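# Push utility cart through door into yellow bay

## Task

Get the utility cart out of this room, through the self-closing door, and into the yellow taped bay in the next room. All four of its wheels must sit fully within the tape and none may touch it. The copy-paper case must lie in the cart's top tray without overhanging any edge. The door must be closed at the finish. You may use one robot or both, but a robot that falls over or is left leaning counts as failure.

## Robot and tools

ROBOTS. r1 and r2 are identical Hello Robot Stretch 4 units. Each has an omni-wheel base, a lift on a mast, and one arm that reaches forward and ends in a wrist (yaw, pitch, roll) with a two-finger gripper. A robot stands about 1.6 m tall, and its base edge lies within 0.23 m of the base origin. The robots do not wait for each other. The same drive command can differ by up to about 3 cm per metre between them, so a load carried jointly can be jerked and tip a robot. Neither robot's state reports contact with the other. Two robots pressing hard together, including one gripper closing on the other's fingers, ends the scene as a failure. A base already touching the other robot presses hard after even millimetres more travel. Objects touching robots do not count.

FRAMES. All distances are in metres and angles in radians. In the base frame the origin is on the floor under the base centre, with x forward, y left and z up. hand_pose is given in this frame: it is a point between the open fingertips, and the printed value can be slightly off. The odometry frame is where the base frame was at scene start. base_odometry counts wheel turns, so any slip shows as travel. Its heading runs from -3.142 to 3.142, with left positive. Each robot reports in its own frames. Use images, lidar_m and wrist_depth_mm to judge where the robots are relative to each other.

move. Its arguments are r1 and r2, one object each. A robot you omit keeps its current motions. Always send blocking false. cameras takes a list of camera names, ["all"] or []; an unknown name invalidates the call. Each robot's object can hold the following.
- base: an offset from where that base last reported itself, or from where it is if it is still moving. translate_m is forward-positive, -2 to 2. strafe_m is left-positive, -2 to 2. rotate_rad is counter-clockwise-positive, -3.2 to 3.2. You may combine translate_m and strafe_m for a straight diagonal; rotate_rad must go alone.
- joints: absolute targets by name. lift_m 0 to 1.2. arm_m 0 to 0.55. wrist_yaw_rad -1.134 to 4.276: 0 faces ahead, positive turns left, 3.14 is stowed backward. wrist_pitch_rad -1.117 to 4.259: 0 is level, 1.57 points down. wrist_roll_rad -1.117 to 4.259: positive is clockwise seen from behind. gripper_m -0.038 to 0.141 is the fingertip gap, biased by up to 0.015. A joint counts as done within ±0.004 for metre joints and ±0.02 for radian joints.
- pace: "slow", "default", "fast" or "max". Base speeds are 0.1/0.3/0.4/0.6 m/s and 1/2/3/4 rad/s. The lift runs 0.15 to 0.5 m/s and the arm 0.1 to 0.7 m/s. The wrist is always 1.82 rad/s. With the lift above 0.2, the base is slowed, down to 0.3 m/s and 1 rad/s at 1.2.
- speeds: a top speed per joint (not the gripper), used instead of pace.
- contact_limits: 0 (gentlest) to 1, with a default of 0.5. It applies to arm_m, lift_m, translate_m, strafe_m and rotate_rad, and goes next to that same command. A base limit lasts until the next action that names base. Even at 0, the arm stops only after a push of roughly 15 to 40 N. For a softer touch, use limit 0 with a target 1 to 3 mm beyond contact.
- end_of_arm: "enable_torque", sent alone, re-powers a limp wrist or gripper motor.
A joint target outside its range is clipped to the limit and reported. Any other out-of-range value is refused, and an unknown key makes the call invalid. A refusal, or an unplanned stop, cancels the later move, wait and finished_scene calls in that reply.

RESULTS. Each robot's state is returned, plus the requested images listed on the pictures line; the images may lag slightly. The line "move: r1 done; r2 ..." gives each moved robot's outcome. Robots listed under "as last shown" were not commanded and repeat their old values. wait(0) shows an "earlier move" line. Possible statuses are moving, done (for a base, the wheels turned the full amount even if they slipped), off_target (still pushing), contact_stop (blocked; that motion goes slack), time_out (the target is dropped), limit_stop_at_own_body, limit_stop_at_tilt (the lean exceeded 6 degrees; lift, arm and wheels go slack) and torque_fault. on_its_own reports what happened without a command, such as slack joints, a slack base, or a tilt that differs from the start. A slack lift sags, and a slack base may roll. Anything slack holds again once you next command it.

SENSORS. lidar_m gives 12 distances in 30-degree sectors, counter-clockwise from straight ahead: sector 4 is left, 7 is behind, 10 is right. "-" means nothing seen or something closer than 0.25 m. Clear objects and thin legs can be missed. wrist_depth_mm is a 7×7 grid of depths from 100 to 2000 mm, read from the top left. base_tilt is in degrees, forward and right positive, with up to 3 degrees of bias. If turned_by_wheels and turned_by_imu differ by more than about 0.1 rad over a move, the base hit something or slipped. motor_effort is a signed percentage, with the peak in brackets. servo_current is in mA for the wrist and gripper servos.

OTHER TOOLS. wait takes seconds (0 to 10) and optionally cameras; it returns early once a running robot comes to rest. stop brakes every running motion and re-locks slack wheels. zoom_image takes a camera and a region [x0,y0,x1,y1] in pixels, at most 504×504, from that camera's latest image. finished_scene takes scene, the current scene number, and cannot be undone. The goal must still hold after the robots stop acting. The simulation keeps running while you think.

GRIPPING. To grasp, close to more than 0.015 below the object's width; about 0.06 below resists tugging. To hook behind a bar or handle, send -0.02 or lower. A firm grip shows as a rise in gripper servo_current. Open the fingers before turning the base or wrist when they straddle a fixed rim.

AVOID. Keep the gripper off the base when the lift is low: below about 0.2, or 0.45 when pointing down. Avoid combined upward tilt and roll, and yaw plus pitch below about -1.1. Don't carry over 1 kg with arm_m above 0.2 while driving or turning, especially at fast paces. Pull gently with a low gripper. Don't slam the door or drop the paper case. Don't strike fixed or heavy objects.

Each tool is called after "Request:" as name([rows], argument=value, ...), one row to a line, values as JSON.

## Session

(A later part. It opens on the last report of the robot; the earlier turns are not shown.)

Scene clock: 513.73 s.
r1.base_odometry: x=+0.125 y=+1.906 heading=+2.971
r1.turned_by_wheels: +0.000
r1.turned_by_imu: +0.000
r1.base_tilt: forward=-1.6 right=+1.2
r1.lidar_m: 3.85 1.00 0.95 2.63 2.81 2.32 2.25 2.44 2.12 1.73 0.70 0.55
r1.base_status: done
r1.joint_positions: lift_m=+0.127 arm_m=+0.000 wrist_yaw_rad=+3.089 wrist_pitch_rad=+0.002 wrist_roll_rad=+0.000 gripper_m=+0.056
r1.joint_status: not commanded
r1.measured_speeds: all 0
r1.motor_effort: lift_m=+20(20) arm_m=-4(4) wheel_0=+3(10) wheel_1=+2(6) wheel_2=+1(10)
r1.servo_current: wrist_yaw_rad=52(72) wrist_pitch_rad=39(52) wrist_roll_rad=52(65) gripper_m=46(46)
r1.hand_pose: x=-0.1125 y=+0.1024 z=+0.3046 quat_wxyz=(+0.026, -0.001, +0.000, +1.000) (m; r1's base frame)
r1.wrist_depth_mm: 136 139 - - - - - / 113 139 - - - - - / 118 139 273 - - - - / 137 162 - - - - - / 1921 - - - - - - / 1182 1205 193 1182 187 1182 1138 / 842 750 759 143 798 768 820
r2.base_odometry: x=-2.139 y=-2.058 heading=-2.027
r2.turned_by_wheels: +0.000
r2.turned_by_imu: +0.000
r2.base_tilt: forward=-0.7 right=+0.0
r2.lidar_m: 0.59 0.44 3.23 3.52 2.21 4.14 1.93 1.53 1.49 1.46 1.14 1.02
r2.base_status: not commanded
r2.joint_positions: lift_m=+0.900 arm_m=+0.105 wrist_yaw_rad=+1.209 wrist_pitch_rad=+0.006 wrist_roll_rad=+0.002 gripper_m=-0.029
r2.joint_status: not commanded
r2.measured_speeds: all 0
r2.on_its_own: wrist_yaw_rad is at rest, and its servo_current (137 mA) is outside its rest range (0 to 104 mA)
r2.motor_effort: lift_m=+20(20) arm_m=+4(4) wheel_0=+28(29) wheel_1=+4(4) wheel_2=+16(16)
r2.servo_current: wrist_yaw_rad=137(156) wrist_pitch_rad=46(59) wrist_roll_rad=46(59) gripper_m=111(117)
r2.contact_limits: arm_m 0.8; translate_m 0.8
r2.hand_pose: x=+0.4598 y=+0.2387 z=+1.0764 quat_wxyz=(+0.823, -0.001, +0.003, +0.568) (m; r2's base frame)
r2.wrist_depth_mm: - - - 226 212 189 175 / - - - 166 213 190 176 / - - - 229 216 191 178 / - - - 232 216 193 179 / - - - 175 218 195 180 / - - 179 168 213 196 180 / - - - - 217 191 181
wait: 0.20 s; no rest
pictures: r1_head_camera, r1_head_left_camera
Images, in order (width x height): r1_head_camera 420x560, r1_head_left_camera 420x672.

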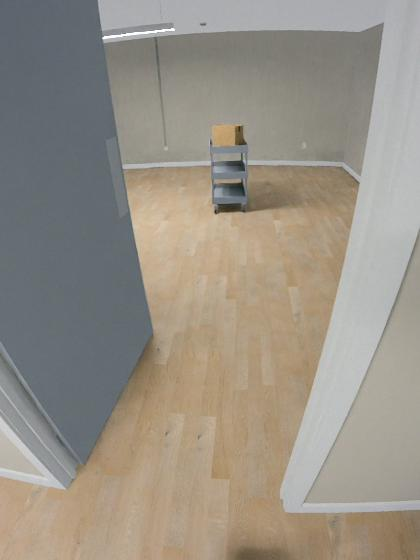

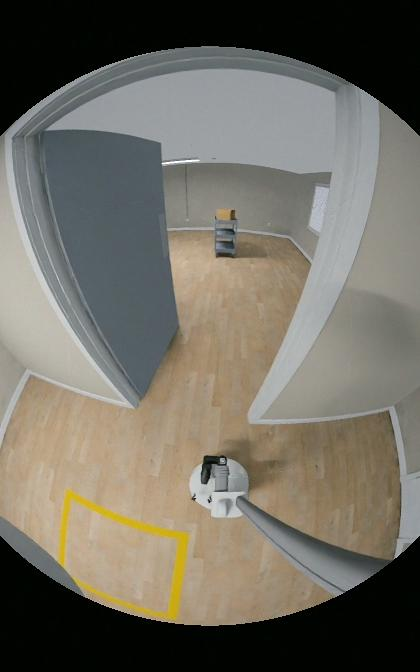

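Request:
move(blocking=false, r1={"base":{"translate_m":1.2,"strafe_m":0.03},"contact_limits":{"translate_m":0.3}})

Request:
wait(seconds=6, cameras=["r1_head_camera","r1_head_left_camera","r2_head_camera"])

Scene clock: 546.70 s.
move: r1 moving
r1.base_odometry: x=+0.094 y=+1.911 heading=+2.972
r1.turned_by_wheels: +0.000
r1.turned_by_imu: +0.000
r1.base_tilt: forward=-1.6 right=+1.3
r1.lidar_m: 3.81 1.01 0.94 2.57 2.81 2.35 2.28 2.45 2.11 1.61 0.67 0.52
r1.base_status: translate_m moving; strafe_m moving
r1.joint_positions: lift_m=+0.127 arm_m=+0.000 wrist_yaw_rad=+3.089 wrist_pitch_rad=+0.002 wrist_roll_rad=+0.000 gripper_m=+0.056
r1.joint_status: not commanded
r1.measured_speeds: translate_m=+0.122 strafe_m=+0.003 rotate_rad=+0.001 lift_m=+0.000 arm_m=+0.000 wrist_yaw_rad=+0.000 wrist_pitch_rad=+0.000 wrist_roll_rad=+0.000
r1.motor_effort: lift_m=+20(20) arm_m=-4(4) wheel_0=+5(8) wheel_1=+5(8) wheel_2=-9(9)
r1.servo_current: wrist_yaw_rad=46(59) wrist_pitch_rad=39(46) wrist_roll_rad=52(59) gripper_m=39(46)
r1.contact_limits: translate_m 0.3
r1.hand_pose: x=-0.1125 y=+0.1024 z=+0.3046 quat_wxyz=(+0.026, -0.001, +0.000, +1.000) (m; r1's base frame)
r1.wrist_depth_mm: 136 138 - - - - - / 113 139 - - - - - / 117 139 273 - - - - / 137 162 - - - - - / 1921 - - - - - - / 1205 1205 193 1205 187 1160 1138 / 854 750 759 143 798 768 820
r2.base_odometry: x=-2.139 y=-2.058 heading=-2.027
r2.turned_by_wheels: +0.000
r2.turned_by_imu: +0.000
r2.base_tilt: forward=-0.7 right=+0.0
r2.lidar_m: 0.58 0.43 3.21 3.54 2.22 4.17 1.93 1.51 1.49 1.46 1.15 1.04
r2.base_status: not commanded
r2.joint_positions: lift_m=+0.900 arm_m=+0.105 wrist_yaw_rad=+1.209 wrist_pitch_rad=+0.006 wrist_roll_rad=+0.002 gripper_m=-0.029
r2.joint_status: not commanded
r2.measured_speeds: all 0
r2.motor_effort: lift_m=+20(20) arm_m=+4(4) wheel_0=+28(28) wheel_1=+4(4) wheel_2=+16(16)
r2.servo_current: wrist_yaw_rad=150(156) wrist_pitch_rad=52(52) wrist_roll_rad=46(52) gripper_m=104(117)
r2.contact_limits: arm_m 0.8; translate_m 0.8
r2.hand_pose: x=+0.4598 y=+0.2387 z=+1.0764 quat_wxyz=(+0.823, -0.001, +0.003, +0.568) (m; r2's base frame)
r2.wrist_depth_mm: - - - 227 212 189 175 / - - - 167 213 190 176 / - - - 230 215 192 177 / - - - 233 217 194 179 / - - - 176 217 195 180 / - - 179 168 213 195 181 / - - - - 217 191 181
pictures: none

Scene clock: 551.70 s.
earlier move: r1 done
r1.base_odometry: x=-1.063 y=+2.079 heading=+2.972
r1.turned_by_wheels: +0.000
r1.turned_by_imu: +0.000
r1.base_tilt: forward=-1.6 right=+1.2
r1.lidar_m: 2.65 0.67 0.54 0.55 0.61 3.52 3.46 0.60 0.81 2.18 2.29 3.31
r1.base_status: done
r1.joint_positions: lift_m=+0.127 arm_m=+0.000 wrist_yaw_rad=+3.089 wrist_pitch_rad=+0.002 wrist_roll_rad=+0.000 gripper_m=+0.056
r1.joint_status: not commanded
r1.measured_speeds: all 0
r1.motor_effort: lift_m=+20(20) arm_m=-4(4) wheel_0=+2(9) wheel_1=+0(8) wheel_2=+2(10)
r1.servo_current: wrist_yaw_rad=39(72) wrist_pitch_rad=46(52) wrist_roll_rad=39(72) gripper_m=39(52)
r1.contact_limits: translate_m 0.3
r1.hand_pose: x=-0.1125 y=+0.1024 z=+0.3046 quat_wxyz=(+0.026, -0.001, +0.000, +1.000) (m; r1's base frame)
r1.wrist_depth_mm: 136 138 - - - - - / 113 139 - - - - - / 118 140 274 - - - - / 137 161 - - - - - / 654 - - - - - - / 676 1229 193 1205 187 1182 1118 / 668 750 750 809 788 778 798
r2.base_odometry: x=-2.139 y=-2.058 heading=-2.027
r2.turned_by_wheels: +0.000
r2.turned_by_imu: +0.001
r2.base_tilt: forward=-0.7 right=+0.0
r2.lidar_m: 0.60 0.43 3.25 3.52 2.21 4.13 1.94 1.53 1.49 1.46 1.16 1.03
r2.base_status: not commanded
r2.joint_positions: lift_m=+0.900 arm_m=+0.105 wrist_yaw_rad=+1.209 wrist_pitch_rad=+0.006 wrist_roll_rad=+0.002 gripper_m=-0.029
r2.joint_status: not commanded
r2.measured_speeds: all 0
r2.on_its_own: wrist_yaw_rad is at rest, and its servo_current (150 mA) is outside its rest range (0 to 104 mA)
r2.motor_effort: lift_m=+20(20) arm_m=+4(4) wheel_0=+28(29) wheel_1=+4(4) wheel_2=+16(16)
r2.servo_current: wrist_yaw_rad=150(156) wrist_pitch_rad=46(52) wrist_roll_rad=39(59) gripper_m=111(124)
r2.contact_limits: arm_m 0.8; translate_m 0.8
r2.hand_pose: x=+0.4598 y=+0.2387 z=+1.0764 quat_wxyz=(+0.823, -0.001, +0.003, +0.568) (m; r2's base frame)
r2.wrist_depth_mm: - - - 226 211 189 175 / - - - 167 213 190 176 / - - - 230 215 192 178 / - - - 232 217 194 179 / - - - 175 218 195 180 / - - 180 168 212 195 181 / - - - - 218 190 181
wait: 5.00 of 6 s (r1 has come to rest)
pictures: r1_head_camera, r1_head_left_camera, r2_head_camera
Images, in order (width x height): r1_head_camera 420x560, r1_head_left_camera 420x672, r2_head_camera 420x560.

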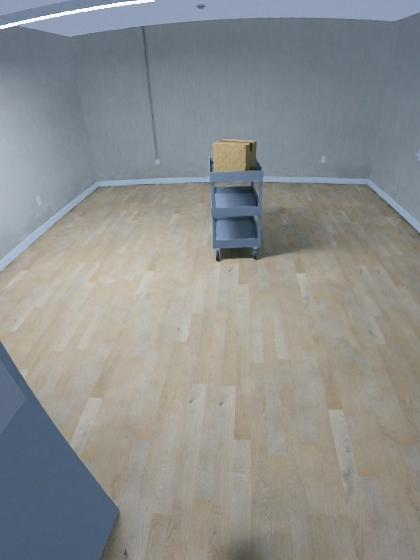

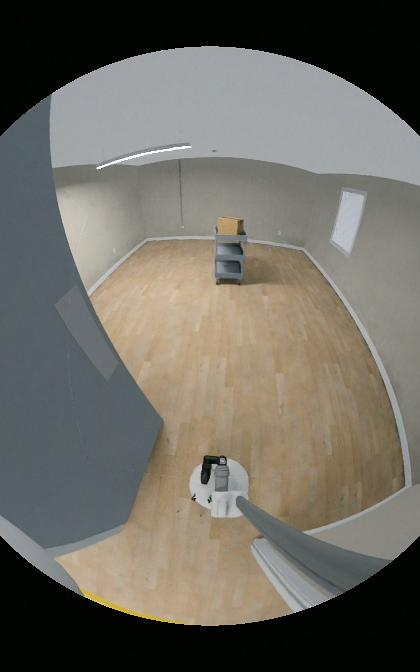

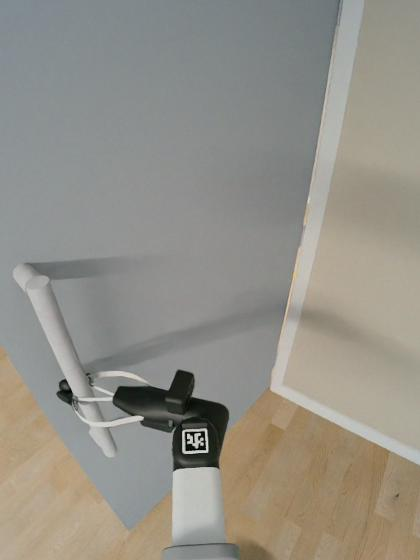

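Request:
move(blocking=false, r1={"base":{"translate_m":1.2},"contact_limits":{"translate_m":0.3},"pace":"fast"})

Request:
wait(seconds=6, cameras=["r1_head_camera"])

Request:
move(blocking=false, r1={"base":{"strafe_m":0.65},"contact_limits":{"translate_m":0.3}})

Request:
wait(seconds=5, cameras=["r1_head_camera","r1_head_right_camera"])

Scene clock: 561.47 s.
move: r1 moving
r1.base_odometry: x=-1.112 y=+2.088 heading=+2.972
r1.turned_by_wheels: +0.000
r1.turned_by_imu: +0.000
r1.base_tilt: forward=-1.6 right=+1.3
r1.lidar_m: 2.61 3.45 0.55 0.53 0.63 3.57 3.52 0.64 0.85 2.18 2.33 3.29
r1.base_status: translate_m moving
r1.joint_positions: lift_m=+0.127 arm_m=+0.000 wrist_yaw_rad=+3.089 wrist_pitch_rad=+0.002 wrist_roll_rad=+0.000 gripper_m=+0.056
r1.joint_status: not commanded
r1.measured_speeds: translate_m=+0.194 strafe_m=-0.001 rotate_rad=-0.006 lift_m=+0.000 arm_m=+0.000 wrist_yaw_rad=+0.000 wrist_pitch_rad=+0.000 wrist_roll_rad=+0.000
r1.motor_effort: lift_m=+20(20) arm_m=-4(5) wheel_0=+7(9) wheel_1=+8(9) wheel_2=-11(11)
r1.servo_current: wrist_yaw_rad=59(59) wrist_pitch_rad=39(46) wrist_roll_rad=39(59) gripper_m=46(46)
r1.contact_limits: translate_m 0.3
r1.hand_pose: x=-0.1125 y=+0.1024 z=+0.3046 quat_wxyz=(+0.026, -0.001, +0.000, +1.000) (m; r1's base frame)
r1.wrist_depth_mm: - 137 - - - - - / - 138 - - - - - / 110 138 210 - - - - / 124 139 - - - - - / 137 1921 - - - - - / - 1098 194 1205 187 1160 1138 / - 715 750 788 798 778 820
r2.base_odometry: x=-2.139 y=-2.058 heading=-2.027
r2.turned_by_wheels: +0.000
r2.turned_by_imu: +0.000
r2.base_tilt: forward=-0.7 right=+0.0
r2.lidar_m: 0.57 0.46 3.23 3.53 2.23 4.12 1.95 1.49 1.50 1.45 1.16 1.05
r2.base_status: not commanded
r2.joint_positions: lift_m=+0.900 arm_m=+0.105 wrist_yaw_rad=+1.209 wrist_pitch_rad=+0.006 wrist_roll_rad=+0.002 gripper_m=-0.029
r2.joint_status: not commanded
r2.measured_speeds: all 0
r2.motor_effort: lift_m=+20(20) arm_m=+4(4) wheel_0=+28(28) wheel_1=+4(4) wheel_2=+16(16)
r2.servo_current: wrist_yaw_rad=143(150) wrist_pitch_rad=39(52) wrist_roll_rad=46(59) gripper_m=111(117)
r2.contact_limits: arm_m 0.8; translate_m 0.8
r2.hand_pose: x=+0.4598 y=+0.2387 z=+1.0764 quat_wxyz=(+0.823, -0.001, +0.003, +0.568) (m; r2's base frame)
r2.wrist_depth_mm: - - - 227 212 190 175 / - - - 167 213 190 176 / - - - 230 216 192 177 / - - - 232 217 193 180 / - - - 176 218 194 180 / - - 180 168 212 196 181 / - - - - 219 190 182
pictures: none

Scene clock: 565.27 s.
earlier move: r1 done
r1.base_odometry: x=-2.245 y=+2.282 heading=+2.972
r1.turned_by_wheels: +0.000
r1.turned_by_imu: +0.000
r1.base_tilt: forward=-1.6 right=+1.3
r1.lidar_m: 1.48 3.33 2.54 2.47 0.90 0.81 1.71 1.82 2.32 2.25 2.37 3.39
r1.base_status: done
r1.joint_positions: lift_m=+0.127 arm_m=+0.000 wrist_yaw_rad=+3.089 wrist_pitch_rad=+0.002 wrist_roll_rad=+0.000 gripper_m=+0.056
r1.joint_status: not commanded
r1.measured_speeds: all 0
r1.motor_effort: lift_m=+20(20) arm_m=-4(5) wheel_0=+0(10) wheel_1=-1(9) wheel_2=+0(13)
r1.servo_current: wrist_yaw_rad=46(65) wrist_pitch_rad=39(52) wrist_roll_rad=59(72) gripper_m=46(46)
r1.contact_limits: translate_m 0.3
r1.hand_pose: x=-0.1125 y=+0.1024 z=+0.3046 quat_wxyz=(+0.026, -0.001, +0.000, +1.000) (m; r1's base frame)
r1.wrist_depth_mm: 136 139 - - - - - / 113 139 - - - - - / 117 140 274 - - - - / 137 161 - - - - - / 1708 - - - - 820 1618 / 1182 1182 194 1182 187 1160 1138 / 854 750 759 798 798 768 820
r2.base_odometry: x=-2.139 y=-2.058 heading=-2.027
r2.turned_by_wheels: +0.000
r2.turned_by_imu: +0.001
r2.base_tilt: forward=-0.7 right=+0.0
r2.lidar_m: 0.59 0.44 0.96 0.91 2.22 4.14 1.94 1.54 1.50 1.44 1.16 1.07
r2.base_status: not commanded
r2.joint_positions: lift_m=+0.900 arm_m=+0.105 wrist_yaw_rad=+1.209 wrist_pitch_rad=+0.006 wrist_roll_rad=+0.002 gripper_m=-0.029
r2.joint_status: not commanded
r2.measured_speeds: all 0
r2.on_its_own: wrist_yaw_rad is at rest, and its servo_current (143 mA) is outside its rest range (0 to 104 mA)
r2.motor_effort: lift_m=+20(20) arm_m=+4(4) wheel_0=+28(29) wheel_1=+4(4) wheel_2=+16(16)
r2.servo_current: wrist_yaw_rad=143(156) wrist_pitch_rad=46(52) wrist_roll_rad=39(59) gripper_m=111(117)
r2.contact_limits: arm_m 0.8; translate_m 0.8
r2.hand_pose: x=+0.4598 y=+0.2387 z=+1.0764 quat_wxyz=(+0.823, -0.001, +0.003, +0.568) (m; r2's base frame)
r2.wrist_depth_mm: - - - 227 212 189 175 / - - - 166 213 190 175 / - - - 230 216 192 178 / - - - 232 217 194 179 / - - - 175 219 195 179 / - - 180 168 212 196 181 / - - - - 218 190 181
wait: 3.80 of 6 s (r1 has come to rest)
pictures: r1_head_camera
Images, in order (width x height): r1_head_camera 420x560.

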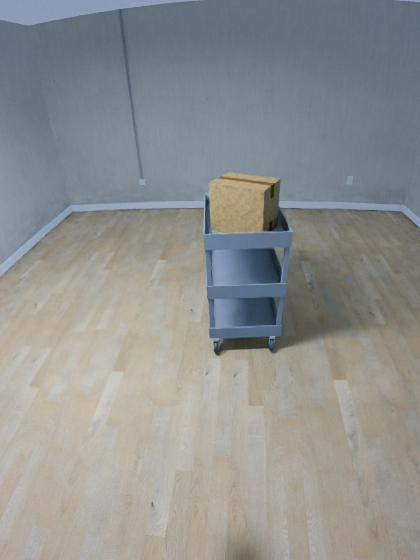

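r1: "contact_limits": translate_m has a limit but is not in "base" beside it: add it there, or leave its limit out

not run: a call was refused earlier in this reply.

Request:
move(blocking=false, r1={"base":{"strafe_m":0.58,"translate_m":0.4},"contact_limits":{"translate_m":0.3}})

Request:
wait(seconds=5, cameras=["r1_head_camera","r1_head_right_camera"])

Scene clock: 569.53 s.
move: r1 moving
r1.base_odometry: x=-2.267 y=+2.260 heading=+2.971
r1.turned_by_wheels: +0.000
r1.turned_by_imu: +0.000
r1.base_tilt: forward=-1.6 right=+1.3
r1.lidar_m: 1.45 3.28 2.49 2.45 0.88 0.81 1.75 1.84 2.36 2.27 2.43 3.43
r1.base_status: translate_m moving; strafe_m moving
r1.joint_positions: lift_m=+0.127 arm_m=+0.000 wrist_yaw_rad=+3.089 wrist_pitch_rad=+0.002 wrist_roll_rad=+0.000 gripper_m=+0.056
r1.joint_status: not commanded
r1.measured_speeds: translate_m=+0.070 strafe_m=+0.100 rotate_rad=-0.001 lift_m=+0.000 arm_m=+0.000 wrist_yaw_rad=+0.000 wrist_pitch_rad=+0.000 wrist_roll_rad=+0.000
r1.motor_effort: lift_m=+20(20) arm_m=-4(4) wheel_0=-7(8) wheel_1=+9(10) wheel_2=-7(7)
r1.servo_current: wrist_yaw_rad=33(65) wrist_pitch_rad=46(52) wrist_roll_rad=46(52) gripper_m=39(46)
r1.contact_limits: translate_m 0.3
r1.hand_pose: x=-0.1125 y=+0.1024 z=+0.3046 quat_wxyz=(+0.026, -0.001, +0.000, +1.000) (m; r1's base frame)
r1.wrist_depth_mm: - 138 - - - - - / 112 139 - - - - - / 116 139 257 - - - - / 137 157 - - - - - / 1618 - 1983 - - 1618 1863 / 1182 1205 194 1182 187 1138 1118 / 842 759 759 798 798 778 820
r2.base_odometry: x=-2.139 y=-2.058 heading=-2.027
r2.turned_by_wheels: +0.000
r2.turned_by_imu: +0.000
r2.base_tilt: forward=-0.7 right=+0.0
r2.lidar_m: 0.58 0.45 1.03 0.88 2.20 4.15 1.93 1.53 1.51 1.48 1.17 1.04
r2.base_status: not commanded
r2.joint_positions: lift_m=+0.900 arm_m=+0.105 wrist_yaw_rad=+1.209 wrist_pitch_rad=+0.006 wrist_roll_rad=+0.002 gripper_m=-0.029
r2.joint_status: not commanded
r2.measured_speeds: all 0
r2.motor_effort: lift_m=+20(20) arm_m=+4(4) wheel_0=+28(28) wheel_1=+4(4) wheel_2=+16(16)
r2.servo_current: wrist_yaw_rad=143(163) wrist_pitch_rad=46(52) wrist_roll_rad=46(52) gripper_m=104(117)
r2.contact_limits: arm_m 0.8; translate_m 0.8
r2.hand_pose: x=+0.4598 y=+0.2387 z=+1.0764 quat_wxyz=(+0.823, -0.001, +0.003, +0.568) (m; r2's base frame)
r2.wrist_depth_mm: - - - 226 212 189 175 / - - - 167 213 190 176 / - - - 229 215 192 177 / - - - 231 216 193 179 / - - - 176 218 195 180 / - - 180 168 212 196 180 / - 1025 - - 217 191 181
pictures: none

Scene clock: 572.87 s.
earlier move: r1 done
r1.base_odometry: x=-2.738 y=+1.778 heading=+2.971
r1.turned_by_wheels: +0.000
r1.turned_by_imu: +0.004
r1.base_tilt: forward=-1.6 right=+1.3
r1.lidar_m: 1.76 2.53 1.90 1.88 1.99 0.77 0.95 2.29 2.93 2.85 3.03 1.20
r1.base_status: done
r1.joint_positions: lift_m=+0.127 arm_m=+0.000 wrist_yaw_rad=+3.089 wrist_pitch_rad=+0.002 wrist_roll_rad=+0.000 gripper_m=+0.056
r1.joint_status: not commanded
r1.measured_speeds: all 0
r1.motor_effort: lift_m=+20(20) arm_m=-4(4) wheel_0=-3(9) wheel_1=+1(10) wheel_2=-1(8)
r1.servo_current: wrist_yaw_rad=65(91) wrist_pitch_rad=39(52) wrist_roll_rad=46(78) gripper_m=46(52)
r1.contact_limits: translate_m 0.3
r1.hand_pose: x=-0.1125 y=+0.1024 z=+0.3046 quat_wxyz=(+0.026, -0.001, +0.000, +1.000) (m; r1's base frame)
r1.wrist_depth_mm: 136 138 - - - - - / 114 139 - - - - - / 118 139 229 - - - - / 137 162 291 - - - - / 1983 - - - 917 1042 - / 1205 1182 195 1078 187 976 1138 / 842 741 750 798 809 778 820
r2.base_odometry: x=-2.139 y=-2.058 heading=-2.027
r2.turned_by_wheels: +0.000
r2.turned_by_imu: +0.000
r2.base_tilt: forward=-0.7 right=+0.0
r2.lidar_m: 0.60 0.44 3.23 3.51 0.78 4.11 1.94 1.52 1.51 1.48 1.13 1.04
r2.base_status: not commanded
r2.joint_positions: lift_m=+0.900 arm_m=+0.105 wrist_yaw_rad=+1.209 wrist_pitch_rad=+0.006 wrist_roll_rad=+0.002 gripper_m=-0.029
r2.joint_status: not commanded
r2.measured_speeds: all 0
r2.on_its_own: wrist_yaw_rad is at rest, and its servo_current (143 mA) is outside its rest range (0 to 104 mA)
r2.motor_effort: lift_m=+20(20) arm_m=+4(4) wheel_0=+28(29) wheel_1=+3(4) wheel_2=+16(16)
r2.servo_current: wrist_yaw_rad=143(163) wrist_pitch_rad=46(52) wrist_roll_rad=46(59) gripper_m=111(117)
r2.contact_limits: arm_m 0.8; translate_m 0.8
r2.hand_pose: x=+0.4598 y=+0.2387 z=+1.0764 quat_wxyz=(+0.823, -0.001, +0.003, +0.568) (m; r2's base frame)
r2.wrist_depth_mm: - - - 226 211 189 175 / - - - 167 213 190 177 / - - - 230 215 192 178 / - - - 231 217 193 179 / - - - 175 218 195 179 / - - 179 168 213 195 181 / - - - - 218 191 181
wait: 3.33 of 5 s (r1 has come to rest)
pictures: r1_head_camera, r1_head_right_camera
Images, in order (width x height): r1_head_camera 420x560, r1_head_right_camera 420x672.

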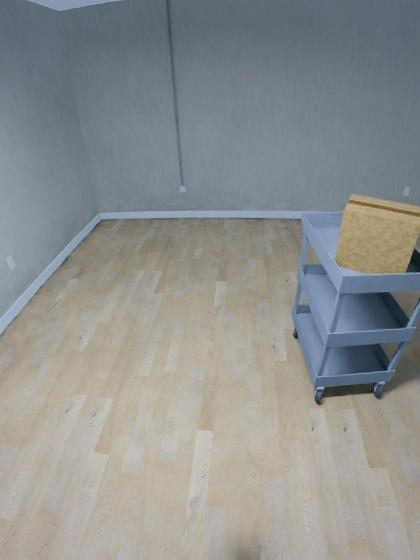

